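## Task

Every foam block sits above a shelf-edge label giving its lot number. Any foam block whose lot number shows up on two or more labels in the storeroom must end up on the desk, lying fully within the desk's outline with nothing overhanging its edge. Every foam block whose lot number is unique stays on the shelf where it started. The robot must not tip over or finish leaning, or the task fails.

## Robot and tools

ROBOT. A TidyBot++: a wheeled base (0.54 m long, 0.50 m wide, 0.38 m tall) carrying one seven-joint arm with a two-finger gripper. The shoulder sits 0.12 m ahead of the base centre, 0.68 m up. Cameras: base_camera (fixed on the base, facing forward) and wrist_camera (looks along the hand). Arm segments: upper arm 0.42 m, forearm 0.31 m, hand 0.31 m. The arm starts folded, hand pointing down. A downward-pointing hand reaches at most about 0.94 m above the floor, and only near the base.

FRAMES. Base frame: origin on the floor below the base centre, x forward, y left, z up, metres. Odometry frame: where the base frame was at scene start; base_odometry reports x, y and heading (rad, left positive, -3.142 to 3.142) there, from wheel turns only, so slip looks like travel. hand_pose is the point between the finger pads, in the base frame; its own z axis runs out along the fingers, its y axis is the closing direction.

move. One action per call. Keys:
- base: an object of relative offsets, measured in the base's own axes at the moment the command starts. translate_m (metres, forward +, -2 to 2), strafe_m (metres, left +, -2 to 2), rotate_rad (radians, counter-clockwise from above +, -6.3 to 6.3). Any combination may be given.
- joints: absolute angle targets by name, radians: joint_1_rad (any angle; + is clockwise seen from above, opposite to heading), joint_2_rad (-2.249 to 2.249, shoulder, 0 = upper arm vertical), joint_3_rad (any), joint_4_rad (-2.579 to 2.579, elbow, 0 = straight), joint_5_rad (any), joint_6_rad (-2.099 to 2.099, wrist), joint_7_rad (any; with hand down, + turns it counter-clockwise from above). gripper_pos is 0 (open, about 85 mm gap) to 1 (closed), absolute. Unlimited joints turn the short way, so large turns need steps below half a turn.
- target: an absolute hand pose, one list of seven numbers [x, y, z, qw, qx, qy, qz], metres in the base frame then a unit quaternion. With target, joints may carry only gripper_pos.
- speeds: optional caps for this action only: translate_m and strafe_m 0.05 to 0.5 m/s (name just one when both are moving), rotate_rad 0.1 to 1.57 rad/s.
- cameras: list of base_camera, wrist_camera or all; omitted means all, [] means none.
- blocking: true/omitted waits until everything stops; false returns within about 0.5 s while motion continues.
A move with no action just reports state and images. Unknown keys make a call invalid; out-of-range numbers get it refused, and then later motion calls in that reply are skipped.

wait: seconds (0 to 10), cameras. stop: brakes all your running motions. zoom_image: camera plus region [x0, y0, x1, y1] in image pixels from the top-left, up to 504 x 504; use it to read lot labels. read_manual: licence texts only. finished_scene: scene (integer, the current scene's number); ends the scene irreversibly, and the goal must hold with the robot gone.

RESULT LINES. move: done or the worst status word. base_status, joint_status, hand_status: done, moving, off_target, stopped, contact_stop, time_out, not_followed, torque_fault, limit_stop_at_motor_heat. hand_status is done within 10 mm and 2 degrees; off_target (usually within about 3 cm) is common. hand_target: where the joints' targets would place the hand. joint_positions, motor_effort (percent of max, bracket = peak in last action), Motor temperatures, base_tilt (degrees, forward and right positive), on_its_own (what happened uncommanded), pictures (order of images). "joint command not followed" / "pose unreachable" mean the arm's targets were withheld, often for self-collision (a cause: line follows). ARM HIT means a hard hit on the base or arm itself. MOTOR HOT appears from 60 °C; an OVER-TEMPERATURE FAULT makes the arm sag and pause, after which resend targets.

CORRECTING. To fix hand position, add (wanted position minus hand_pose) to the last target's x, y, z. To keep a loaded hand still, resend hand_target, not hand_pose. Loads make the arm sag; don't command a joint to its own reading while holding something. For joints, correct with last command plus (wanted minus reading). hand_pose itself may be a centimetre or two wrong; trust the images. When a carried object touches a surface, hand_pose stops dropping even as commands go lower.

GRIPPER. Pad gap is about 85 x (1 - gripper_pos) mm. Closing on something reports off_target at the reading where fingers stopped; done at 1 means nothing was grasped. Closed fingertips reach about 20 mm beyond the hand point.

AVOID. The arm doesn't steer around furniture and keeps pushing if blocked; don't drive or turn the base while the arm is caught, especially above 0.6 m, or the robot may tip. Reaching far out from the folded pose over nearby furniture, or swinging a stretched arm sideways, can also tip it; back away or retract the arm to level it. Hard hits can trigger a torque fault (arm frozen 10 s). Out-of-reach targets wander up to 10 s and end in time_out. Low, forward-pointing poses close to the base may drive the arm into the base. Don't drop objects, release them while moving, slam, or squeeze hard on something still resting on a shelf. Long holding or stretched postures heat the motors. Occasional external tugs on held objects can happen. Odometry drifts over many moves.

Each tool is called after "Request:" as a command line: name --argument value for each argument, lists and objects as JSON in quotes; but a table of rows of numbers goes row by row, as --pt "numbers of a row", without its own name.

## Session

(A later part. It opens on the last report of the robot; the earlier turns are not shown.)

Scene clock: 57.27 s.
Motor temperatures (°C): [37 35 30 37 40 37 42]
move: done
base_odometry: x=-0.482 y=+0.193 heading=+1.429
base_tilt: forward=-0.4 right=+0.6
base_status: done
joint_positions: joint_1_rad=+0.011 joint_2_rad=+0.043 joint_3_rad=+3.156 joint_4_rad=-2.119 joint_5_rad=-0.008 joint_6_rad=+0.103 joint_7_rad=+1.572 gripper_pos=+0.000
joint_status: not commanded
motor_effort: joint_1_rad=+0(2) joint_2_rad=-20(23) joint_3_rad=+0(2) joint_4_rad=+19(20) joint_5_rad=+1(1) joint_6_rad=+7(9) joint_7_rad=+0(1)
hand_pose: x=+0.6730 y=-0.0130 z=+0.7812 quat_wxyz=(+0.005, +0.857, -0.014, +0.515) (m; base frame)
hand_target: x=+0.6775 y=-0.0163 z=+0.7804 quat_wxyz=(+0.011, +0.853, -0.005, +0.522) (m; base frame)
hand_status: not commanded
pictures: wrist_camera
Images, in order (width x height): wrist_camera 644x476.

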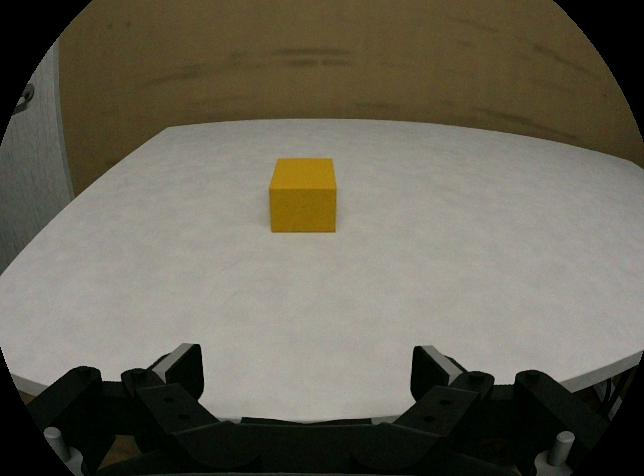

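Request:
move --base '{"translate_m": -0.481, "strafe_m": 0.976, "rotate_rad": 1.538}' --joints '{"joint_1_rad": -0.374, "joint_3_rad": 3.135, "joint_4_rad": -0.723, "joint_5_rad": 0.975, "joint_6_rad": -1.553, "joint_7_rad": 0.486}' --cameras '[]'

Request:
move --joints '{"joint_2_rad": 0.4}' --cameras '["wrist_camera"]'

Scene clock: 61.40 s.
Motor temperatures (°C): [37 35 30 37 40 37 42]
move: done
base_odometry: x=-1.516 y=-0.146 heading=+2.968
base_tilt: forward=-0.3 right=+0.6
base_status: done
joint_positions: joint_1_rad=-0.358 joint_2_rad=+0.056 joint_3_rad=+3.141 joint_4_rad=-0.735 joint_5_rad=+0.911 joint_6_rad=-1.504 joint_7_rad=+0.529 gripper_pos=+0.000
joint_status: all done
motor_effort: joint_1_rad=+0(5) joint_2_rad=-17(26) joint_3_rad=+0(4) joint_4_rad=+15(23) joint_5_rad=+6(7) joint_6_rad=+6(9) joint_7_rad=+0(1)
hand_pose: x=+0.5756 y=-0.0900 z=+1.2020 quat_wxyz=(+0.078, +0.720, -0.419, +0.548) (m; base frame)
hand_target: x=+0.5604 y=-0.0998 z=+1.2066 quat_wxyz=(+0.090, +0.701, -0.446, +0.549) (m; base frame)
hand_status: not commanded
pictures: none
No camera images: "cameras" was empty.

Scene clock: 63.10 s.
Motor temperatures (°C): [37 35 30 37 40 37 42]
move: done
base_odometry: x=-1.516 y=-0.146 heading=+2.968
base_tilt: forward=-0.3 right=+0.6
base_status: not commanded
joint_positions: joint_1_rad=-0.358 joint_2_rad=+0.392 joint_3_rad=+3.141 joint_4_rad=-0.730 joint_5_rad=+0.916 joint_6_rad=-1.505 joint_7_rad=+0.529 gripper_pos=+0.000
joint_status: all done
motor_effort: joint_1_rad=-1(1) joint_2_rad=-30(35) joint_3_rad=+1(2) joint_4_rad=+17(19) joint_5_rad=+7(8) joint_6_rad=+4(7) joint_7_rad=+0(1)
hand_pose: x=+0.7148 y=-0.0388 z=+1.0452 quat_wxyz=(+0.185, +0.789, -0.370, +0.454) (m; base frame)
hand_target: x=+0.7047 y=-0.0432 z=+1.0495 quat_wxyz=(+0.203, +0.773, -0.391, +0.457) (m; base frame)
hand_status: not commanded
pictures: wrist_camera
Images, in order (width x height): wrist_camera 644x476.

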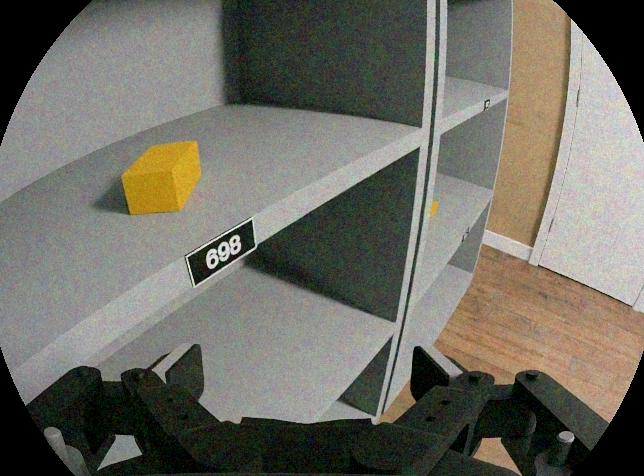

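Request:
zoom_image --camera "wrist_camera" --region '[110, 130, 210, 220]'

Scaled by 5.040.

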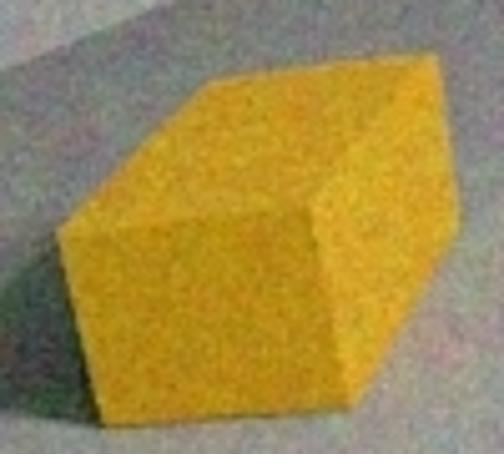

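Request:
move --base '{"translate_m": 0.232, "strafe_m": -0.015}' --speeds '{"translate_m": 0.3}' --cameras '["wrist_camera"]'

Scene clock: 66.17 s.
Motor temperatures (°C): [37 35 30 37 40 37 42]
move: done
base_odometry: x=-1.742 y=-0.092 heading=+2.969
base_tilt: forward=-0.3 right=+0.6
base_status: done
joint_positions: joint_1_rad=-0.359 joint_2_rad=+0.389 joint_3_rad=+3.141 joint_4_rad=-0.730 joint_5_rad=+0.916 joint_6_rad=-1.507 joint_7_rad=+0.529 gripper_pos=+0.000
joint_status: not commanded
motor_effort: joint_1_rad=+0(2) joint_2_rad=-30(34) joint_3_rad=+2(2) joint_4_rad=+17(18) joint_5_rad=+7(7) joint_6_rad=+4(5) joint_7_rad=+0(1)
hand_pose: x=+0.7135 y=-0.0385 z=+1.0464 quat_wxyz=(+0.184, +0.789, -0.370, +0.454) (m; base frame)
hand_target: x=+0.7047 y=-0.0432 z=+1.0495 quat_wxyz=(+0.203, +0.773, -0.391, +0.457) (m; base frame)
hand_status: not commanded
pictures: wrist_camera
Images, in order (width x height): wrist_camera 644x476.

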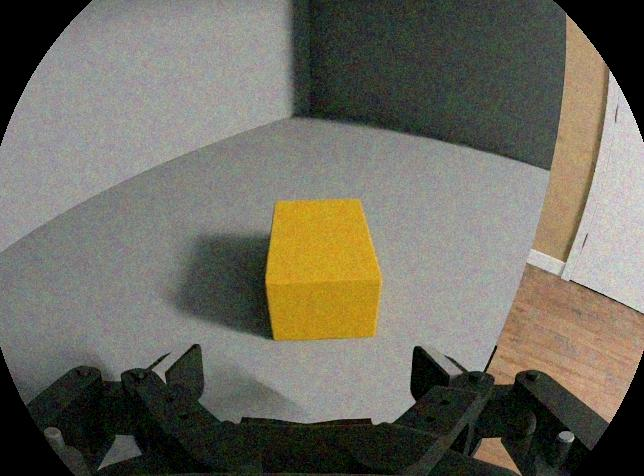

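Request:
move --base '{"translate_m": 0.061, "strafe_m": -0.081}' --joints '{"joint_2_rad": 0.408}' --speeds '{"translate_m": 0.2}' --cameras '["wrist_camera"]'

Request:
move --joints '{"gripper_pos": 0.5}' --cameras '["wrist_camera"]'

Scene clock: 68.30 s.
Motor temperatures (°C): [37 35 30 37 40 37 42]
move: done
base_odometry: x=-1.788 y=-0.001 heading=+2.969
base_tilt: forward=-0.3 right=+0.6
base_status: done
joint_positions: joint_1_rad=-0.368 joint_2_rad=+0.389 joint_3_rad=+3.141 joint_4_rad=-0.730 joint_5_rad=+0.916 joint_6_rad=-1.507 joint_7_rad=+0.529 gripper_pos=+0.000
joint_status: all done
motor_effort: joint_1_rad=-1(3) joint_2_rad=-30(31) joint_3_rad=+1(3) joint_4_rad=+17(18) joint_5_rad=+7(8) joint_6_rad=+5(5) joint_7_rad=+0(1)
hand_pose: x=+0.7137 y=-0.0336 z=+1.0465 quat_wxyz=(+0.182, +0.790, -0.367, +0.455) (m; base frame)
hand_target: x=+0.7074 y=-0.0421 z=+1.0453 quat_wxyz=(+0.206, +0.774, -0.389, +0.454) (m; base frame)
hand_status: not commanded
pictures: wrist_camera
Images, in order (width x height): wrist_camera 644x476.

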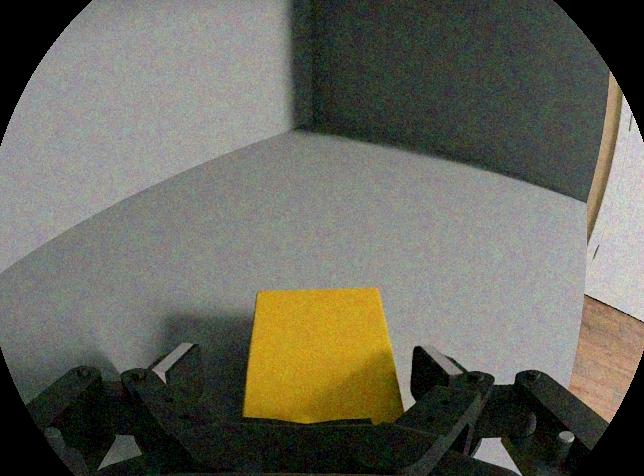

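Scene clock: 69.13 s.
Motor temperatures (°C): [37 35 30 37 40 37 42]
move: off_target
base_odometry: x=-1.788 y=-0.001 heading=+2.969
base_tilt: forward=-0.3 right=+0.6
base_status: not commanded
joint_positions: joint_1_rad=-0.368 joint_2_rad=+0.389 joint_3_rad=+3.141 joint_4_rad=-0.729 joint_5_rad=+0.919 joint_6_rad=-1.508 joint_7_rad=+0.529 gripper_pos=+0.426
joint_status: gripper_pos off_target (ended at +0.426, target +0.500)
motor_effort: joint_1_rad=-1(2) joint_2_rad=-30(31) joint_3_rad=+1(2) joint_4_rad=+17(18) joint_5_rad=+7(7) joint_6_rad=+4(5) joint_7_rad=+0(1)
hand_pose: x=+0.7136 y=-0.0341 z=+1.0476 quat_wxyz=(+0.183, +0.790, -0.368, +0.456) (m; base frame)
hand_target: x=+0.7074 y=-0.0421 z=+1.0453 quat_wxyz=(+0.206, +0.774, -0.389, +0.454) (m; base frame)
hand_status: not commanded
pictures: wrist_camera
Images, in order (width x height): wrist_camera 644x476.

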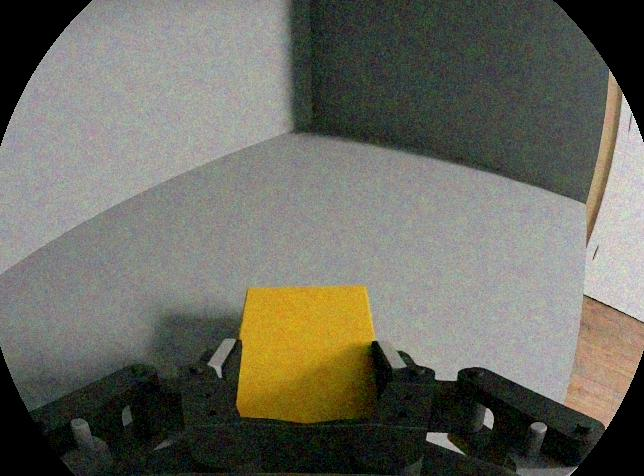

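Request:
move --joints '{"joint_4_rad": -0.64}' --cameras '[]'

Request:
move --base '{"translate_m": -0.4}' --cameras '["wrist_camera"]'

Scene clock: 70.60 s.
Motor temperatures (°C): [37 36 30 37 40 37 42]
move: done
base_odometry: x=-1.788 y=-0.001 heading=+2.969
base_tilt: forward=-0.3 right=+0.6
base_status: not commanded
joint_positions: joint_1_rad=-0.368 joint_2_rad=+0.391 joint_3_rad=+3.141 joint_4_rad=-0.652 joint_5_rad=+0.919 joint_6_rad=-1.508 joint_7_rad=+0.529 gripper_pos=+0.426
joint_status: all done
motor_effort: joint_1_rad=+0(1) joint_2_rad=-30(32) joint_3_rad=+2(2) joint_4_rad=+17(18) joint_5_rad=+7(8) joint_6_rad=+4(5) joint_7_rad=+0(1)
hand_pose: x=+0.7149 y=-0.0337 z=+1.0757 quat_wxyz=(+0.160, +0.776, -0.380, +0.478) (m; base frame)
hand_target: x=+0.7080 y=-0.0420 z=+1.0755 quat_wxyz=(+0.179, +0.759, -0.404, +0.478) (m; base frame)
hand_status: not commanded
pictures: none
No camera images: "cameras" was empty.

Scene clock: 72.73 s.
Motor temperatures (°C): [37 36 30 37 40 37 42]
move: done
base_odometry: x=-1.394 y=-0.070 heading=+2.970
base_tilt: forward=-0.3 right=+0.6
base_status: done
joint_positions: joint_1_rad=-0.368 joint_2_rad=+0.389 joint_3_rad=+3.141 joint_4_rad=-0.652 joint_5_rad=+0.919 joint_6_rad=-1.511 joint_7_rad=+0.529 gripper_pos=+0.426
joint_status: not commanded
motor_effort: joint_1_rad=-1(2) joint_2_rad=-30(35) joint_3_rad=+2(2) joint_4_rad=+17(18) joint_5_rad=+7(8) joint_6_rad=+5(6) joint_7_rad=+0(1)
hand_pose: x=+0.7137 y=-0.0341 z=+1.0764 quat_wxyz=(+0.160, +0.775, -0.381, +0.478) (m; base frame)
hand_target: x=+0.7080 y=-0.0420 z=+1.0755 quat_wxyz=(+0.179, +0.759, -0.404, +0.478) (m; base frame)
hand_status: not commanded
pictures: wrist_camera
Images, in order (width x height): wrist_camera 644x476.

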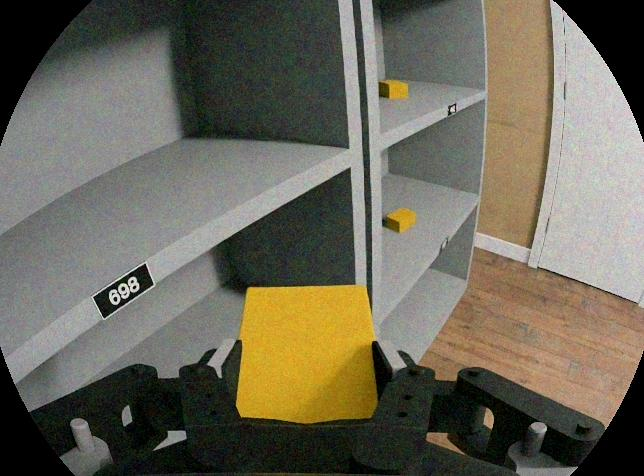

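Request:
move --base '{"translate_m": -1.059, "strafe_m": -0.664, "rotate_rad": -1.54}' --joints '{"joint_1_rad": 0.018, "joint_2_rad": -0.02, "joint_4_rad": -1.8, "joint_5_rad": -0.06, "joint_6_rad": -0.295, "joint_7_rad": 1.61}' --speeds '{"rotate_rad": 1.0}' --cameras '["wrist_camera"]'

Scene clock: 77.33 s.
Motor temperatures (°C): [37 36 30 37 40 37 42]
move: done
base_odometry: x=-0.237 y=+0.403 heading=+1.429
base_tilt: forward=-0.3 right=+0.6
base_status: done
joint_positions: joint_1_rad=+0.014 joint_2_rad=-0.014 joint_3_rad=+3.136 joint_4_rad=-1.770 joint_5_rad=+0.009 joint_6_rad=-0.350 joint_7_rad=+1.567 gripper_pos=+0.426
joint_status: all done
motor_effort: joint_1_rad=+0(4) joint_2_rad=-21(36) joint_3_rad=+0(4) joint_4_rad=+22(23) joint_5_rad=+1(9) joint_6_rad=+8(9) joint_7_rad=+0(1)
hand_pose: x=+0.6896 y=-0.0049 z=+0.8859 quat_wxyz=(+0.005, +0.869, -0.003, +0.495) (m; base frame)
hand_target: x=+0.6907 y=+0.0003 z=+0.8870 quat_wxyz=(-0.009, +0.861, -0.008, +0.509) (m; base frame)
hand_status: not commanded
pictures: wrist_camera
Images, in order (width x height): wrist_camera 644x476.

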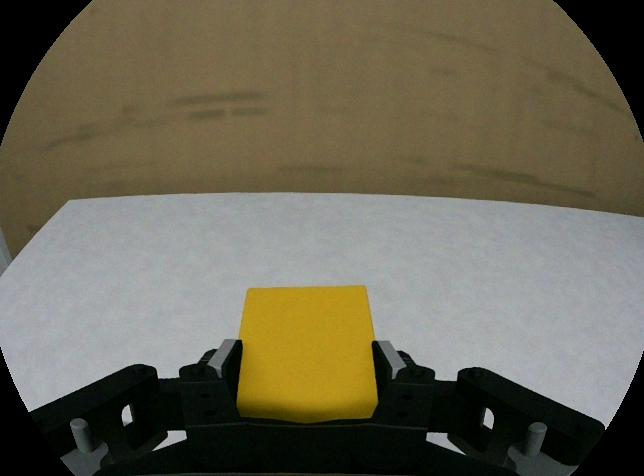

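Request:
move --joints '{"joint_2_rad": 0.062, "joint_4_rad": -2.062, "joint_6_rad": 0.036}' --cameras '[]'

Request:
move --joints '{"joint_2_rad": 0.074, "joint_4_rad": -2.085, "joint_6_rad": 0.068}' --cameras '["wrist_camera"]'

Scene clock: 79.47 s.
Motor temperatures (°C): [37 36 30 37 40 37 42]
move: done
base_odometry: x=-0.237 y=+0.403 heading=+1.429
base_tilt: forward=-0.3 right=+0.6
base_status: not commanded
joint_positions: joint_1_rad=+0.014 joint_2_rad=+0.045 joint_3_rad=+3.136 joint_4_rad=-2.037 joint_5_rad=+0.009 joint_6_rad=-0.022 joint_7_rad=+1.567 gripper_pos=+0.426
joint_status: all done
motor_effort: joint_1_rad=-1(1) joint_2_rad=-21(23) joint_3_rad=+0(0) joint_4_rad=+20(22) joint_5_rad=+1(1) joint_6_rad=+8(9) joint_7_rad=+0(1)
hand_pose: x=+0.6802 y=-0.0040 z=+0.7904 quat_wxyz=(+0.004, +0.868, -0.002, +0.496) (m; base frame)
hand_target: x=+0.6830 y=-0.0058 z=+0.7827 quat_wxyz=(-0.002, +0.864, -0.015, +0.503) (m; base frame)
hand_status: not commanded
pictures: none
No camera images: "cameras" was empty.

Scene clock: 80.07 s.
Motor temperatures (°C): [37 36 30 37 40 37 42]
move: done
base_odometry: x=-0.237 y=+0.403 heading=+1.429
base_tilt: forward=-0.3 right=+0.6
base_status: not commanded
joint_positions: joint_1_rad=+0.014 joint_2_rad=+0.051 joint_3_rad=+3.136 joint_4_rad=-2.059 joint_5_rad=+0.009 joint_6_rad=+0.015 joint_7_rad=+1.567 gripper_pos=+0.426
joint_status: all done
motor_effort: joint_1_rad=+0(1) joint_2_rad=-20(21) joint_3_rad=+0(0) joint_4_rad=+19(21) joint_5_rad=+1(1) joint_6_rad=+8(9) joint_7_rad=+0(0)
hand_pose: x=+0.6798 y=-0.0039 z=+0.7848 quat_wxyz=(+0.003, +0.866, -0.002, +0.500) (m; base frame)
hand_target: x=+0.6816 y=-0.0064 z=+0.7723 quat_wxyz=(-0.001, +0.865, -0.015, +0.501) (m; base frame)
hand_status: not commanded
pictures: wrist_camera
Images, in order (width x height): wrist_camera 644x476.

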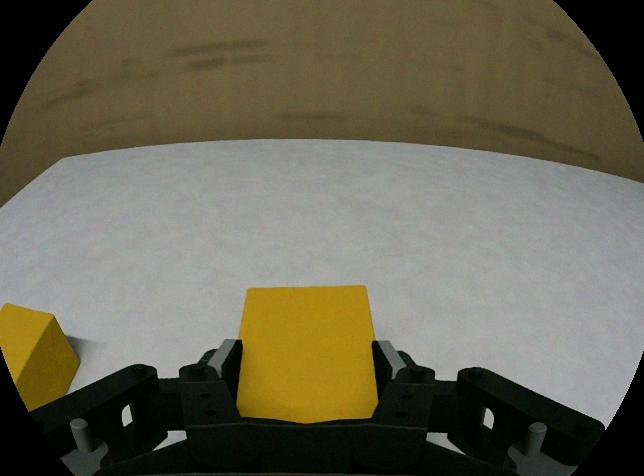

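Request:
move --joints '{"joint_2_rad": 0.084, "joint_4_rad": -2.105, "joint_6_rad": 0.094}' --cameras '[]'

Request:
move --joints '{"joint_2_rad": 0.094, "joint_4_rad": -2.125, "joint_6_rad": 0.12}' --cameras '[]'

Request:
move --joints '{"joint_2_rad": 0.104, "joint_4_rad": -2.145, "joint_6_rad": 0.146}' --cameras '[]'

Scene clock: 80.97 s.
Motor temperatures (°C): [37 36 30 37 40 37 42]
move: done
base_odometry: x=-0.237 y=+0.403 heading=+1.429
base_tilt: forward=-0.3 right=+0.6
base_status: not commanded
joint_positions: joint_1_rad=+0.014 joint_2_rad=+0.060 joint_3_rad=+3.136 joint_4_rad=-2.079 joint_5_rad=+0.009 joint_6_rad=+0.044 joint_7_rad=+1.567 gripper_pos=+0.426
joint_status: all done
motor_effort: joint_1_rad=+0(1) joint_2_rad=-20(22) joint_3_rad=+0(0) joint_4_rad=+19(20) joint_5_rad=+1(1) joint_6_rad=+7(9) joint_7_rad=+0(0)
hand_pose: x=+0.6787 y=-0.0038 z=+0.7770 quat_wxyz=(+0.003, +0.866, -0.002, +0.500) (m; base frame)
hand_target: x=+0.6799 y=-0.0069 z=+0.7631 quat_wxyz=(+0.000, +0.866, -0.015, +0.500) (m; base frame)
hand_status: not commanded
pictures: none
No camera images: "cameras" was empty.

Scene clock: 81.53 s.
Motor temperatures (°C): [37 36 30 37 40 37 42]
move: done
base_odometry: x=-0.237 y=+0.403 heading=+1.429
base_tilt: forward=-0.3 right=+0.6
base_status: not commanded
joint_positions: joint_1_rad=+0.014 joint_2_rad=+0.062 joint_3_rad=+3.136 joint_4_rad=-2.093 joint_5_rad=+0.009 joint_6_rad=+0.074 joint_7_rad=+1.567 gripper_pos=+0.426
joint_status: all done
motor_effort: joint_1_rad=+0(1) joint_2_rad=-19(21) joint_3_rad=+0(0) joint_4_rad=+18(19) joint_5_rad=+1(1) joint_6_rad=+7(8) joint_7_rad=+0(0)
hand_pose: x=+0.6789 y=-0.0037 z=+0.7765 quat_wxyz=(+0.003, +0.863, -0.002, +0.506) (m; base frame)
hand_target: x=+0.6778 y=-0.0073 z=+0.7540 quat_wxyz=(+0.001, +0.867, -0.016, +0.498) (m; base frame)
hand_status: not commanded
pictures: none
No camera images: "cameras" was empty.

Scene clock: 82.10 s.
Motor temperatures (°C): [37 36 30 37 40 37 42]
move: off_target
base_odometry: x=-0.237 y=+0.403 heading=+1.429
base_tilt: forward=-0.3 right=+0.6
base_status: not commanded
joint_positions: joint_1_rad=+0.014 joint_2_rad=+0.063 joint_3_rad=+3.136 joint_4_rad=-2.108 joint_5_rad=+0.009 joint_6_rad=+0.105 joint_7_rad=+1.567 gripper_pos=+0.426
joint_status: joint_2_rad off_target (ended at +0.063, target +0.104); the others done
motor_effort: joint_1_rad=-1(1) joint_2_rad=-18(19) joint_3_rad=+0(0) joint_4_rad=+17(18) joint_5_rad=+1(1) joint_6_rad=+7(8) joint_7_rad=+0(0)
hand_pose: x=+0.6787 y=-0.0036 z=+0.7763 quat_wxyz=(+0.003, +0.859, -0.002, +0.512) (m; base frame)
hand_target: x=+0.6756 y=-0.0078 z=+0.7451 quat_wxyz=(+0.001, +0.868, -0.016, +0.496) (m; base frame)
hand_status: not commanded
pictures: none
No camera images: "cameras" was empty.

Request:
move --joints '{"joint_2_rad": 0.075, "joint_4_rad": -2.115, "gripper_pos": 0.2}' --cameras '[]'

Request:
move --joints '{"gripper_pos": 0.0}' --cameras '["wrist_camera"]'

Request:
move --base '{"translate_m": -0.3}' --speeds '{"translate_m": 0.3}' --cameras '["wrist_camera"]'

Scene clock: 85.07 s.
Motor temperatures (°C): [37 36 30 37 40 37 42]
move: done
base_odometry: x=-0.237 y=+0.403 heading=+1.429
base_tilt: forward=-0.3 right=+0.6
base_status: not commanded
joint_positions: joint_1_rad=+0.014 joint_2_rad=+0.063 joint_3_rad=+3.136 joint_4_rad=-2.107 joint_5_rad=+0.009 joint_6_rad=+0.105 joint_7_rad=+1.567 gripper_pos=+0.200
joint_status: all done
motor_effort: joint_1_rad=-1(1) joint_2_rad=-21(21) joint_3_rad=+0(0) joint_4_rad=+18(20) joint_5_rad=+1(1) joint_6_rad=+8(8) joint_7_rad=+0(0)
hand_pose: x=+0.6792 y=-0.0036 z=+0.7770 quat_wxyz=(+0.003, +0.858, -0.002, +0.513) (m; base frame)
hand_target: x=+0.6834 y=-0.0079 z=+0.7770 quat_wxyz=(+0.001, +0.853, -0.016, +0.522) (m; base frame)
hand_status: not commanded
pictures: none
No camera images: "cameras" was empty.

Scene clock: 85.70 s.
Motor temperatures (°C): [37 36 30 37 40 37 42]
move: done
base_odometry: x=-0.237 y=+0.403 heading=+1.429
base_tilt: forward=-0.3 right=+0.6
base_status: not commanded
joint_positions: joint_1_rad=+0.014 joint_2_rad=+0.063 joint_3_rad=+3.136 joint_4_rad=-2.107 joint_5_rad=+0.009 joint_6_rad=+0.105 joint_7_rad=+1.567 gripper_pos=+0.000
joint_status: all done
motor_effort: joint_1_rad=+0(1) joint_2_rad=-20(21) joint_3_rad=+0(0) joint_4_rad=+19(19) joint_5_rad=+1(1) joint_6_rad=+8(8) joint_7_rad=+0(0)
hand_pose: x=+0.6792 y=-0.0036 z=+0.7770 quat_wxyz=(+0.003, +0.858, -0.002, +0.513) (m; base frame)
hand_target: x=+0.6834 y=-0.0079 z=+0.7770 quat_wxyz=(+0.001, +0.853, -0.016, +0.522) (m; base frame)
hand_status: not commanded
pictures: wrist_camera
Images, in order (width x height): wrist_camera 644x476.

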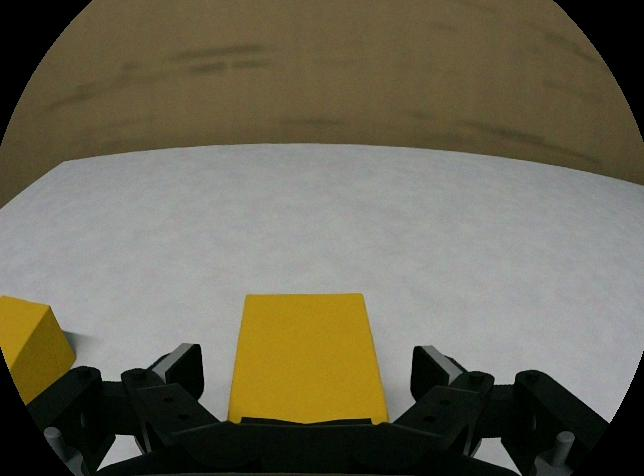

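Scene clock: 87.67 s.
Motor temperatures (°C): [37 36 30 37 40 37 42]
move: done
base_odometry: x=-0.279 y=+0.106 heading=+1.429
base_tilt: forward=-0.3 right=+0.6
base_status: done
joint_positions: joint_1_rad=+0.014 joint_2_rad=+0.064 joint_3_rad=+3.136 joint_4_rad=-2.107 joint_5_rad=+0.009 joint_6_rad=+0.105 joint_7_rad=+1.567 gripper_pos=+0.000
joint_status: not commanded
motor_effort: joint_1_rad=-1(2) joint_2_rad=-20(23) joint_3_rad=+0(1) joint_4_rad=+19(20) joint_5_rad=+1(1) joint_6_rad=+8(9) joint_7_rad=+0(1)
hand_pose: x=+0.6793 y=-0.0036 z=+0.7763 quat_wxyz=(+0.003, +0.859, -0.002, +0.512) (m; base frame)
hand_target: x=+0.6834 y=-0.0079 z=+0.7770 quat_wxyz=(+0.001, +0.853, -0.016, +0.522) (m; base frame)
hand_status: not commanded
pictures: wrist_camera
Images, in order (width x height): wrist_camera 644x476.

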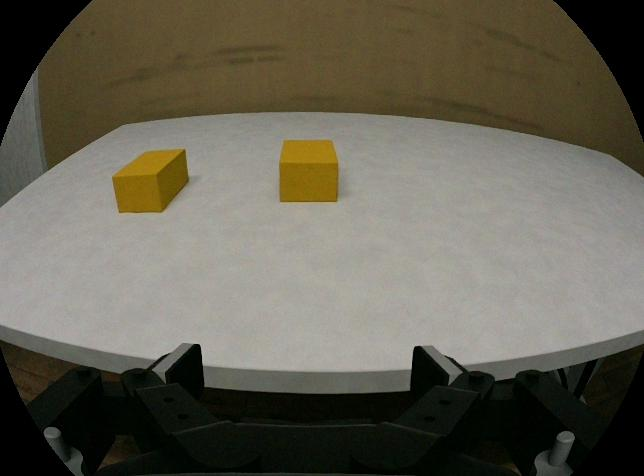

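Request:
move --base '{"translate_m": -0.15, "strafe_m": -1.67}' --joints '{"joint_1_rad": 3.1, "joint_2_rad": -0.33, "joint_4_rad": -2.51, "joint_6_rad": 0.45}' --cameras '["wrist_camera"]'

Scene clock: 92.53 s.
Motor temperatures (°C): [37 36 30 37 40 37 42]
move: done
base_odometry: x=+1.353 y=-0.278 heading=+1.429
base_tilt: forward=-0.3 right=+0.6
base_status: done
joint_positions: joint_1_rad=+3.081 joint_2_rad=-0.315 joint_3_rad=+3.135 joint_4_rad=-2.478 joint_5_rad=+0.008 joint_6_rad=+0.394 joint_7_rad=+1.567 gripper_pos=+0.000
joint_status: all done
motor_effort: joint_1_rad=+0(3) joint_2_rad=-8(22) joint_3_rad=+1(3) joint_4_rad=+20(20) joint_5_rad=+1(1) joint_6_rad=+9(10) joint_7_rad=+0(1)
hand_pose: x=-0.3154 y=-0.0316 z=+0.8448 quat_wxyz=(+0.633, +0.029, -0.773, +0.020) (m; base frame)
hand_target: x=-0.3094 y=-0.0141 z=+0.8505 quat_wxyz=(+0.648, +0.005, -0.761, +0.010) (m; base frame)
hand_status: not commanded
pictures: wrist_camera
Images, in order (width x height): wrist_camera 644x476.

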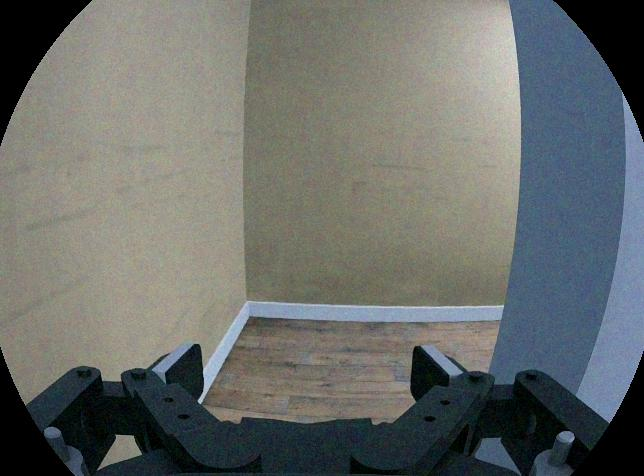

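Request:
move --base '{"translate_m": -1.69, "strafe_m": -0.01}' --joints '{"joint_1_rad": 0.0, "joint_6_rad": -0.85}' --cameras '[]'

Request:
move --base '{"strafe_m": 0.92}' --joints '{"joint_2_rad": -0.35, "joint_6_rad": 0.62}' --cameras '["wrist_camera"]'

Scene clock: 98.60 s.
Motor temperatures (°C): [37 36 30 37 40 37 42]
move: done
base_odometry: x=+1.124 y=-1.953 heading=+1.429
base_tilt: forward=-0.4 right=+0.6
base_status: done
joint_positions: joint_1_rad=+0.019 joint_2_rad=-0.325 joint_3_rad=+3.135 joint_4_rad=-2.486 joint_5_rad=+0.007 joint_6_rad=-0.801 joint_7_rad=+1.567 gripper_pos=+0.000
joint_status: all done
motor_effort: joint_1_rad=+0(2) joint_2_rad=-3(8) joint_3_rad=+1(1) joint_4_rad=+15(21) joint_5_rad=+1(1) joint_6_rad=+2(10) joint_7_rad=+0(1)
hand_pose: x=+0.3014 y=-0.0029 z=+0.5993 quat_wxyz=(+0.004, +0.996, -0.006, +0.090) (m; base frame)
hand_target: x=+0.2752 y=+0.0162 z=+0.5909 quat_wxyz=(-0.022, +0.998, +0.004, +0.056) (m; base frame)
hand_status: not commanded
pictures: none
No camera images: "cameras" was empty.

Scene clock: 101.80 s.
Motor temperatures (°C): [37 36 30 37 40 37 42]
move: done
base_odometry: x=+0.213 y=-1.823 heading=+1.429
base_tilt: forward=-0.3 right=+0.6
base_status: done
joint_positions: joint_1_rad=+0.017 joint_2_rad=-0.339 joint_3_rad=+3.135 joint_4_rad=-2.491 joint_5_rad=+0.007 joint_6_rad=+0.565 joint_7_rad=+1.567 gripper_pos=+0.000
joint_status: all done
motor_effort: joint_1_rad=+0(1) joint_2_rad=-7(8) joint_3_rad=+1(2) joint_4_rad=+20(21) joint_5_rad=+1(1) joint_6_rad=+9(10) joint_7_rad=+0(1)
hand_pose: x=+0.5530 y=-0.0017 z=+0.9013 quat_wxyz=(+0.004, +0.713, -0.001, +0.702) (m; base frame)
hand_target: x=+0.5470 y=-0.0063 z=+0.9117 quat_wxyz=(+0.007, +0.696, -0.013, +0.718) (m; base frame)
hand_status: not commanded
pictures: wrist_camera
Images, in order (width x height): wrist_camera 644x476.

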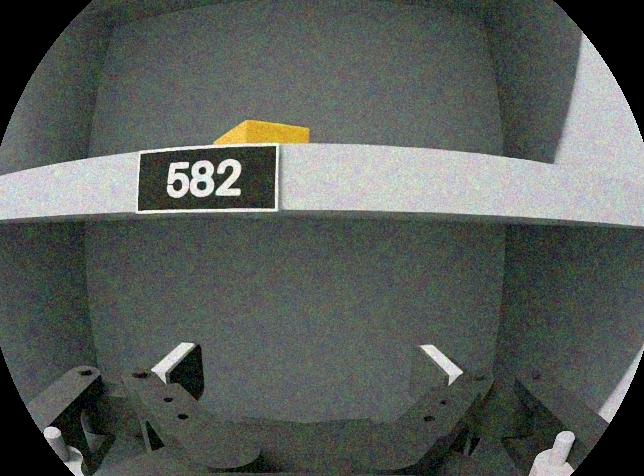

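Request:
move --joints '{"joint_6_rad": -0.1}' --cameras '["wrist_camera"]'

Request:
move --base '{"strafe_m": 0.87}' --cameras '["wrist_camera"]'

Request:
move --joints '{"joint_6_rad": 0.62}' --cameras '["wrist_camera"]'

Scene clock: 103.40 s.
Motor temperatures (°C): [37 36 30 37 40 37 42]
move: done
base_odometry: x=+0.213 y=-1.823 heading=+1.429
base_tilt: forward=-0.3 right=+0.6
base_status: not commanded
joint_positions: joint_1_rad=+0.017 joint_2_rad=-0.342 joint_3_rad=+3.135 joint_4_rad=-2.495 joint_5_rad=+0.007 joint_6_rad=-0.059 joint_7_rad=+1.567 gripper_pos=+0.000
joint_status: all done
motor_effort: joint_1_rad=+0(1) joint_2_rad=-5(8) joint_3_rad=+0(1) joint_4_rad=+18(22) joint_5_rad=+1(1) joint_6_rad=+8(9) joint_7_rad=+0(1)
hand_pose: x=+0.4897 y=-0.0027 z=+0.7189 quat_wxyz=(+0.004, +0.894, -0.003, +0.448) (m; base frame)
hand_target: x=+0.4763 y=+0.0055 z=+0.7044 quat_wxyz=(-0.007, +0.904, -0.005, +0.427) (m; base frame)
hand_status: not commanded
pictures: wrist_camera
Images, in order (width x height): wrist_camera 644x476.

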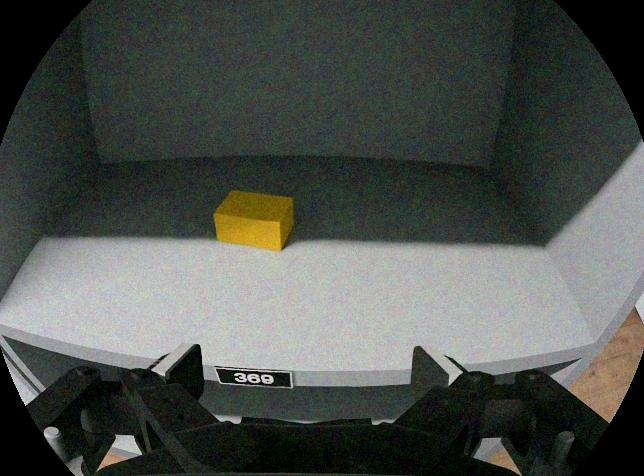

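Scene clock: 106.50 s.
Motor temperatures (°C): [37 36 30 37 40 37 42]
move: done
base_odometry: x=-0.649 y=-1.700 heading=+1.430
base_tilt: forward=-0.4 right=+0.6
base_status: done
joint_positions: joint_1_rad=+0.017 joint_2_rad=-0.342 joint_3_rad=+3.135 joint_4_rad=-2.495 joint_5_rad=+0.007 joint_6_rad=-0.059 joint_7_rad=+1.567 gripper_pos=+0.000
joint_status: not commanded
motor_effort: joint_1_rad=-1(1) joint_2_rad=-6(7) joint_3_rad=+0(2) joint_4_rad=+19(19) joint_5_rad=+1(1) joint_6_rad=+7(8) joint_7_rad=+0(1)
hand_pose: x=+0.4897 y=-0.0026 z=+0.7189 quat_wxyz=(+0.004, +0.894, -0.003, +0.448) (m; base frame)
hand_target: x=+0.4763 y=+0.0055 z=+0.7044 quat_wxyz=(-0.007, +0.904, -0.005, +0.427) (m; base frame)
hand_status: not commanded
pictures: wrist_camera
Images, in order (width x height): wrist_camera 644x476.

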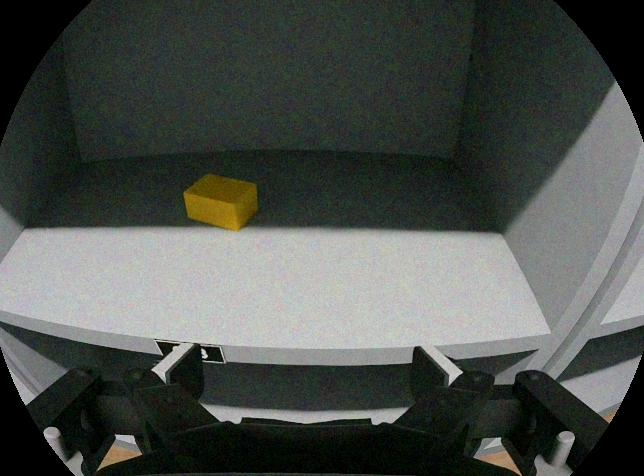

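Scene clock: 107.90 s.
Motor temperatures (°C): [37 36 30 37 40 37 42]
move: done
base_odometry: x=-0.649 y=-1.700 heading=+1.430
base_tilt: forward=-0.3 right=+0.6
base_status: not commanded
joint_positions: joint_1_rad=+0.017 joint_2_rad=-0.344 joint_3_rad=+3.135 joint_4_rad=-2.497 joint_5_rad=+0.007 joint_6_rad=+0.571 joint_7_rad=+1.567 gripper_pos=+0.000
joint_status: all done
motor_effort: joint_1_rad=-1(1) joint_2_rad=-7(7) joint_3_rad=+1(1) joint_4_rad=+19(21) joint_5_rad=+1(1) joint_6_rad=+9(10) joint_7_rad=+0(1)
hand_pose: x=+0.5509 y=-0.0015 z=+0.9016 quat_wxyz=(+0.004, +0.711, -0.001, +0.703) (m; base frame)
hand_target: x=+0.5470 y=-0.0063 z=+0.9117 quat_wxyz=(+0.007, +0.696, -0.013, +0.718) (m; base frame)
hand_status: not commanded
pictures: wrist_camera
Images, in order (width x height): wrist_camera 644x476.

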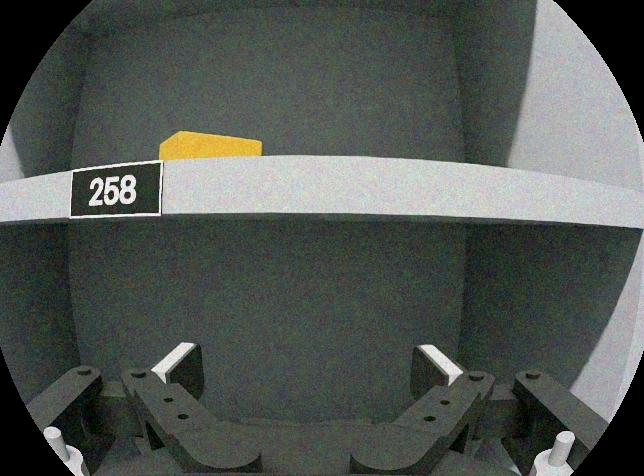

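Request:
move --base '{"strafe_m": 0.14}' --joints '{"joint_6_rad": -0.15}' --cameras '["wrist_camera"]'

Request:
move --base '{"strafe_m": 0.78}' --cameras '["wrist_camera"]'

Request:
move --joints '{"joint_6_rad": 0.62}' --cameras '["wrist_camera"]'

Scene clock: 109.63 s.
Motor temperatures (°C): [37 36 30 37 40 37 42]
move: done
base_odometry: x=-0.787 y=-1.681 heading=+1.430
base_tilt: forward=-0.4 right=+0.6
base_status: done
joint_positions: joint_1_rad=+0.015 joint_2_rad=-0.345 joint_3_rad=+3.135 joint_4_rad=-2.499 joint_5_rad=+0.006 joint_6_rad=-0.108 joint_7_rad=+1.567 gripper_pos=+0.000
joint_status: all done
motor_effort: joint_1_rad=+0(1) joint_2_rad=-5(8) joint_3_rad=+1(2) joint_4_rad=+18(21) joint_5_rad=+1(1) joint_6_rad=+6(10) joint_7_rad=+0(1)
hand_pose: x=+0.4788 y=-0.0020 z=+0.7062 quat_wxyz=(+0.004, +0.905, -0.002, +0.426) (m; base frame)
hand_target: x=+0.4661 y=+0.0063 z=+0.6927 quat_wxyz=(-0.008, +0.915, -0.004, +0.404) (m; base frame)
hand_status: not commanded
pictures: wrist_camera
Images, in order (width x height): wrist_camera 644x476.

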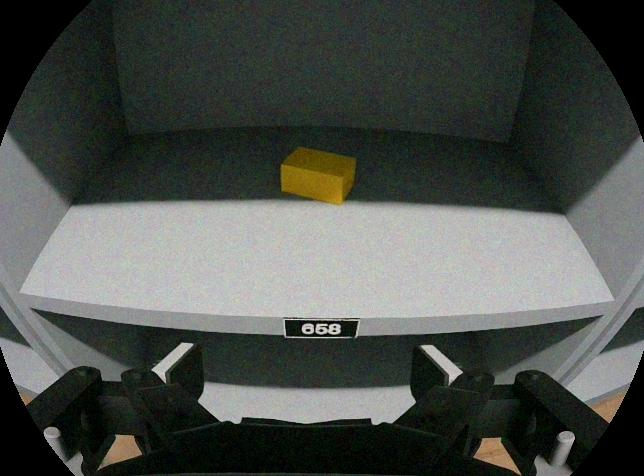

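Scene clock: 112.53 s.
Motor temperatures (°C): [37 35 30 37 40 37 42]
move: done
base_odometry: x=-1.560 y=-1.572 heading=+1.430
base_tilt: forward=-0.3 right=+0.6
base_status: done
joint_positions: joint_1_rad=+0.015 joint_2_rad=-0.345 joint_3_rad=+3.135 joint_4_rad=-2.499 joint_5_rad=+0.006 joint_6_rad=-0.108 joint_7_rad=+1.567 gripper_pos=+0.000
joint_status: not commanded
motor_effort: joint_1_rad=-1(1) joint_2_rad=-5(7) joint_3_rad=+1(2) joint_4_rad=+19(19) joint_5_rad=+1(1) joint_6_rad=+7(7) joint_7_rad=+0(1)
hand_pose: x=+0.4788 y=-0.0020 z=+0.7062 quat_wxyz=(+0.004, +0.905, -0.002, +0.426) (m; base frame)
hand_target: x=+0.4661 y=+0.0063 z=+0.6927 quat_wxyz=(-0.008, +0.915, -0.004, +0.404) (m; base frame)
hand_status: not commanded
pictures: wrist_camera
Images, in order (width x height): wrist_camera 644x476.

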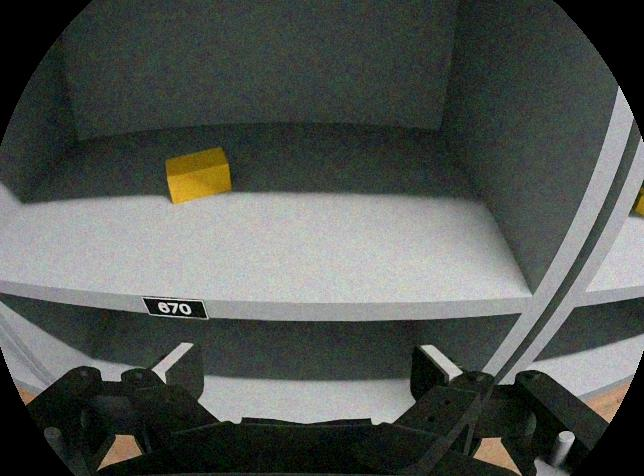

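Scene clock: 113.97 s.
Motor temperatures (°C): [37 35 30 37 40 37 42]
move: done
base_odometry: x=-1.560 y=-1.572 heading=+1.430
base_tilt: forward=-0.3 right=+0.6
base_status: not commanded
joint_positions: joint_1_rad=+0.015 joint_2_rad=-0.346 joint_3_rad=+3.135 joint_4_rad=-2.500 joint_5_rad=+0.006 joint_6_rad=+0.571 joint_7_rad=+1.567 gripper_pos=+0.000
joint_status: all done
motor_effort: joint_1_rad=+0(1) joint_2_rad=-7(7) joint_3_rad=+1(1) joint_4_rad=+20(21) joint_5_rad=+1(1) joint_6_rad=+8(10) joint_7_rad=-1(1)
hand_pose: x=+0.5499 y=-0.0010 z=+0.9009 quat_wxyz=(+0.003, +0.711, -0.001, +0.703) (m; base frame)
hand_target: x=+0.5470 y=-0.0063 z=+0.9117 quat_wxyz=(+0.007, +0.696, -0.013, +0.718) (m; base frame)
hand_status: not commanded
pictures: wrist_camera
Images, in order (width x height): wrist_camera 644x476.

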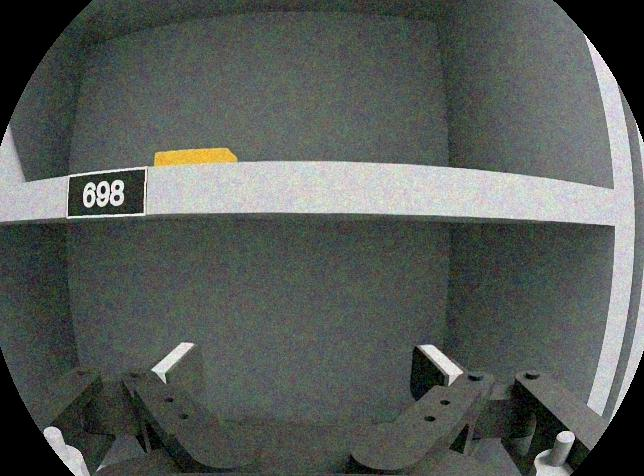

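Request:
move --base '{"strafe_m": 0.8}' --cameras '["wrist_camera"]'

Request:
move --joints '{"joint_6_rad": -0.15}' --cameras '["wrist_camera"]'

Scene clock: 117.13 s.
Motor temperatures (°C): [37 35 30 37 40 37 42]
move: done
base_odometry: x=-2.352 y=-1.460 heading=+1.430
base_tilt: forward=-0.4 right=+0.6
base_status: done
joint_positions: joint_1_rad=+0.015 joint_2_rad=-0.346 joint_3_rad=+3.135 joint_4_rad=-2.500 joint_5_rad=+0.006 joint_6_rad=+0.571 joint_7_rad=+1.567 gripper_pos=+0.000
joint_status: not commanded
motor_effort: joint_1_rad=-1(1) joint_2_rad=-6(8) joint_3_rad=+1(2) joint_4_rad=+20(21) joint_5_rad=+1(1) joint_6_rad=+9(9) joint_7_rad=+0(1)
hand_pose: x=+0.5499 y=-0.0010 z=+0.9009 quat_wxyz=(+0.003, +0.711, -0.001, +0.703) (m; base frame)
hand_target: x=+0.5470 y=-0.0063 z=+0.9117 quat_wxyz=(+0.007, +0.696, -0.013, +0.718) (m; base frame)
hand_status: not commanded
pictures: wrist_camera
Images, in order (width x height): wrist_camera 644x476.

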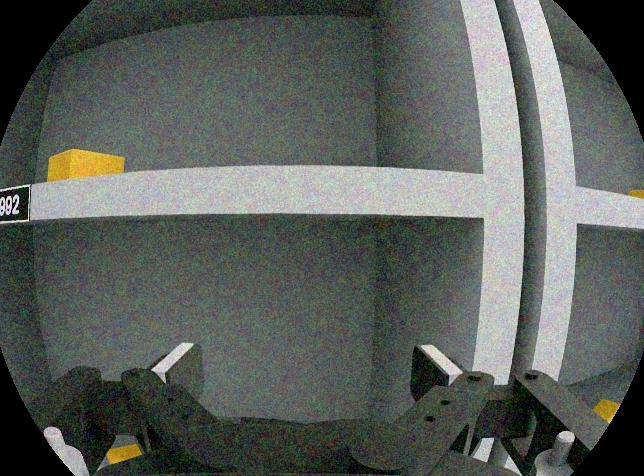

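Scene clock: 118.57 s.
Motor temperatures (°C): [37 35 30 37 40 37 42]
move: done
base_odometry: x=-2.352 y=-1.460 heading=+1.430
base_tilt: forward=-0.3 right=+0.6
base_status: not commanded
joint_positions: joint_1_rad=+0.015 joint_2_rad=-0.347 joint_3_rad=+3.135 joint_4_rad=-2.501 joint_5_rad=+0.006 joint_6_rad=-0.108 joint_7_rad=+1.567 gripper_pos=+0.000
joint_status: all done
motor_effort: joint_1_rad=+0(1) joint_2_rad=-5(8) joint_3_rad=+1(1) joint_4_rad=+19(21) joint_5_rad=+1(1) joint_6_rad=+7(10) joint_7_rad=+0(1)
hand_pose: x=+0.4780 y=-0.0020 z=+0.7056 quat_wxyz=(+0.004, +0.905, -0.003, +0.425) (m; base frame)
hand_target: x=+0.4661 y=+0.0063 z=+0.6927 quat_wxyz=(-0.008, +0.915, -0.004, +0.404) (m; base frame)
hand_status: not commanded
pictures: wrist_camera
Images, in order (width x height): wrist_camera 644x476.

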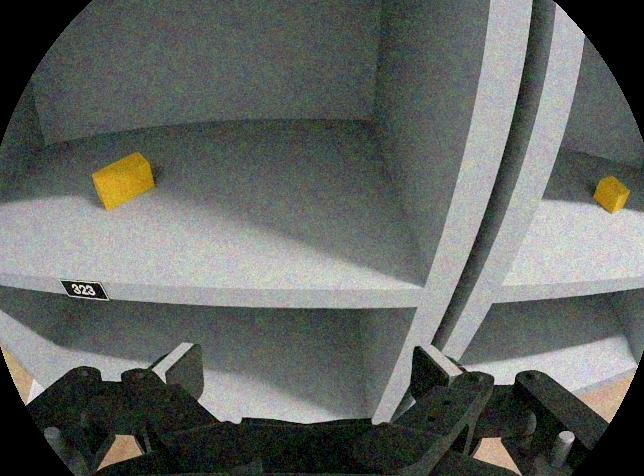

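Request:
move --base '{"strafe_m": -0.665}' --joints '{"joint_2_rad": -0.11, "joint_4_rad": -0.85, "joint_6_rad": -1.33}' --cameras '["wrist_camera"]'

Scene clock: 124.07 s.
Motor temperatures (°C): [37 35 30 37 40 37 42]
move: done
base_odometry: x=-1.693 y=-1.553 heading=+1.430
base_tilt: forward=-0.3 right=+0.6
base_status: done
joint_positions: joint_1_rad=+0.013 joint_2_rad=-0.132 joint_3_rad=+3.135 joint_4_rad=-0.866 joint_5_rad=+0.005 joint_6_rad=-1.280 joint_7_rad=+1.567 gripper_pos=+0.000
joint_status: all done
motor_effort: joint_1_rad=+0(2) joint_2_rad=-11(13) joint_3_rad=+0(2) joint_4_rad=+16(24) joint_5_rad=+1(1) joint_6_rad=+8(9) joint_7_rad=+0(1)
hand_pose: x=+0.5551 y=-0.0027 z=+1.1992 quat_wxyz=(+0.004, +0.845, -0.005, +0.535) (m; base frame)
hand_target: x=+0.5575 y=+0.0227 z=+1.1835 quat_wxyz=(-0.020, +0.859, +0.029, +0.511) (m; base frame)
hand_status: not commanded
pictures: wrist_camera
Images, in order (width x height): wrist_camera 644x476.

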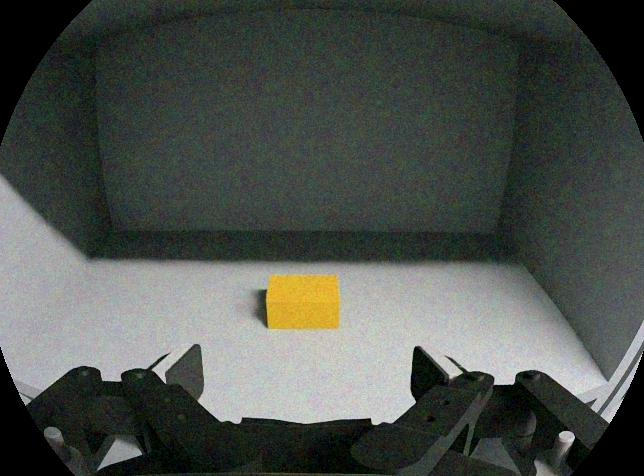

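Request:
zoom_image --camera "wrist_camera" --region '[245, 255, 365, 345]'

Scaled by 4.200.

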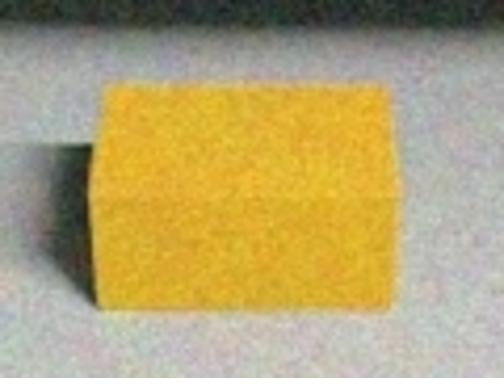

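Request:
move --base '{"strafe_m": 0.303}' --joints '{"joint_1_rad": -0.01, "joint_4_rad": -0.607, "joint_5_rad": 0.868, "joint_6_rad": -1.966, "joint_7_rad": 0.495}' --cameras '[]'

Request:
move --joints '{"joint_2_rad": 0.33}' --cameras '["wrist_camera"]'

Scene clock: 130.20 s.
Motor temperatures (°C): [37 35 30 37 40 37 42]
move: done
base_odometry: x=-1.993 y=-1.511 heading=+1.430
base_tilt: forward=-0.4 right=+0.6
base_status: done
joint_positions: joint_1_rad=+0.005 joint_2_rad=-0.121 joint_3_rad=+3.136 joint_4_rad=-0.621 joint_5_rad=+0.801 joint_6_rad=-1.915 joint_7_rad=+0.539 gripper_pos=+0.000
joint_status: all done
motor_effort: joint_1_rad=+0(2) joint_2_rad=-6(13) joint_3_rad=+0(2) joint_4_rad=+11(17) joint_5_rad=+4(4) joint_6_rad=+6(9) joint_7_rad=+0(1)
hand_pose: x=+0.3476 y=-0.2085 z=+1.1854 quat_wxyz=(+0.096, +0.624, -0.645, +0.431) (m; base frame)
hand_target: x=+0.3325 y=-0.2141 z=+1.1825 quat_wxyz=(+0.110, +0.596, -0.675, +0.420) (m; base frame)
hand_status: not commanded
pictures: none
No camera images: "cameras" was empty.

Scene clock: 131.97 s.
Motor temperatures (°C): [37 35 30 37 40 37 42]
move: done
base_odometry: x=-1.993 y=-1.511 heading=+1.430
base_tilt: forward=-0.3 right=+0.6
base_status: not commanded
joint_positions: joint_1_rad=+0.005 joint_2_rad=+0.322 joint_3_rad=+3.136 joint_4_rad=-0.618 joint_5_rad=+0.805 joint_6_rad=-1.919 joint_7_rad=+0.538 gripper_pos=+0.000
joint_status: all done
motor_effort: joint_1_rad=-1(1) joint_2_rad=-26(30) joint_3_rad=+1(1) joint_4_rad=+13(16) joint_5_rad=+6(6) joint_6_rad=+4(7) joint_7_rad=+0(1)
hand_pose: x=+0.5403 y=-0.2101 z=+1.0393 quat_wxyz=(+0.236, +0.702, -0.610, +0.283) (m; base frame)
hand_target: x=+0.5256 y=-0.2122 z=+1.0448 quat_wxyz=(+0.256, +0.673, -0.634, +0.282) (m; base frame)
hand_status: not commanded
pictures: wrist_camera
Images, in order (width x height): wrist_camera 644x476.

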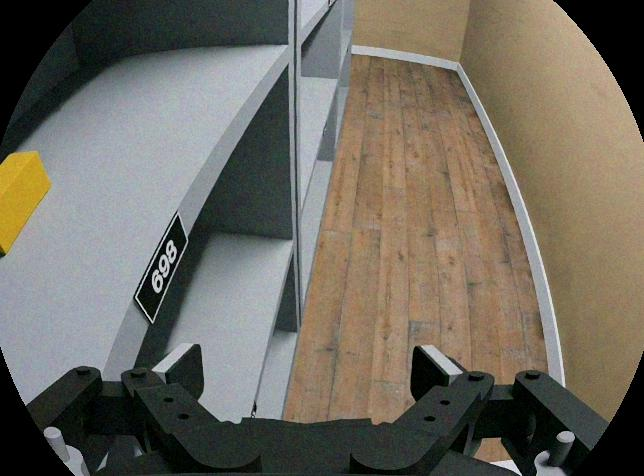

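Request:
move --cameras '["wrist_camera"]'

Scene clock: 134.77 s.
Motor temperatures (°C): [37 35 30 37 40 37 42]
base_odometry: x=-1.993 y=-1.511 heading=+1.430
base_tilt: forward=-0.3 right=+0.6
base_status: not commanded
joint_positions: joint_1_rad=+0.005 joint_2_rad=+0.322 joint_3_rad=+3.136 joint_4_rad=-0.618 joint_5_rad=+0.805 joint_6_rad=-1.919 joint_7_rad=+0.538 gripper_pos=+0.000
joint_status: all done
motor_effort: joint_1_rad=+0(1) joint_2_rad=-25(30) joint_3_rad=+1(1) joint_4_rad=+14(16) joint_5_rad=+6(6) joint_6_rad=+3(7) joint_7_rad=+0(1)
hand_pose: x=+0.5403 y=-0.2101 z=+1.0393 quat_wxyz=(+0.236, +0.702, -0.610, +0.283) (m; base frame)
hand_target: x=+0.5256 y=-0.2122 z=+1.0448 quat_wxyz=(+0.256, +0.673, -0.634, +0.282) (m; base frame)
hand_status: not commanded
pictures: wrist_camera
Images, in order (width x height): wrist_camera 644x476.

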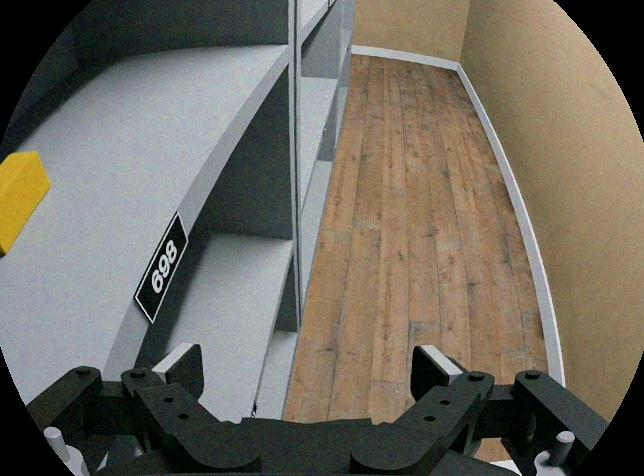

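Request:
move --cameras '["base_camera"]'

Scene clock: 135.57 s.
Motor temperatures (°C): [37 35 30 37 40 37 42]
base_odometry: x=-1.993 y=-1.511 heading=+1.430
base_tilt: forward=-0.3 right=+0.6
base_status: not commanded
joint_positions: joint_1_rad=+0.005 joint_2_rad=+0.322 joint_3_rad=+3.136 joint_4_rad=-0.618 joint_5_rad=+0.805 joint_6_rad=-1.919 joint_7_rad=+0.538 gripper_pos=+0.000
joint_status: all done
motor_effort: joint_1_rad=+0(1) joint_2_rad=-25(30) joint_3_rad=+1(1) joint_4_rad=+14(16) joint_5_rad=+6(6) joint_6_rad=+3(7) joint_7_rad=+0(1)
hand_pose: x=+0.5403 y=-0.2101 z=+1.0393 quat_wxyz=(+0.236, +0.702, -0.610, +0.283) (m; base frame)
hand_target: x=+0.5256 y=-0.2122 z=+1.0448 quat_wxyz=(+0.256, +0.673, -0.634, +0.282) (m; base frame)
hand_status: not commanded
pictures: base_camera
Images, in order (width x height): base_camera 644x364.

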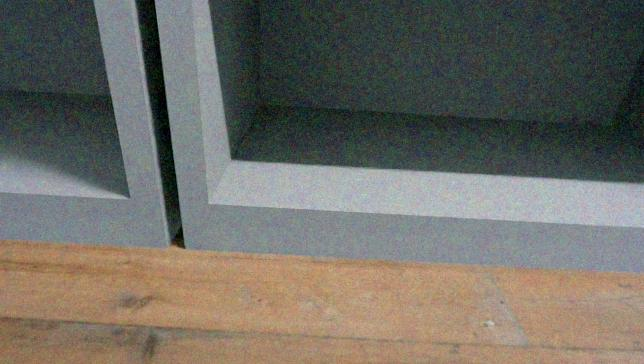

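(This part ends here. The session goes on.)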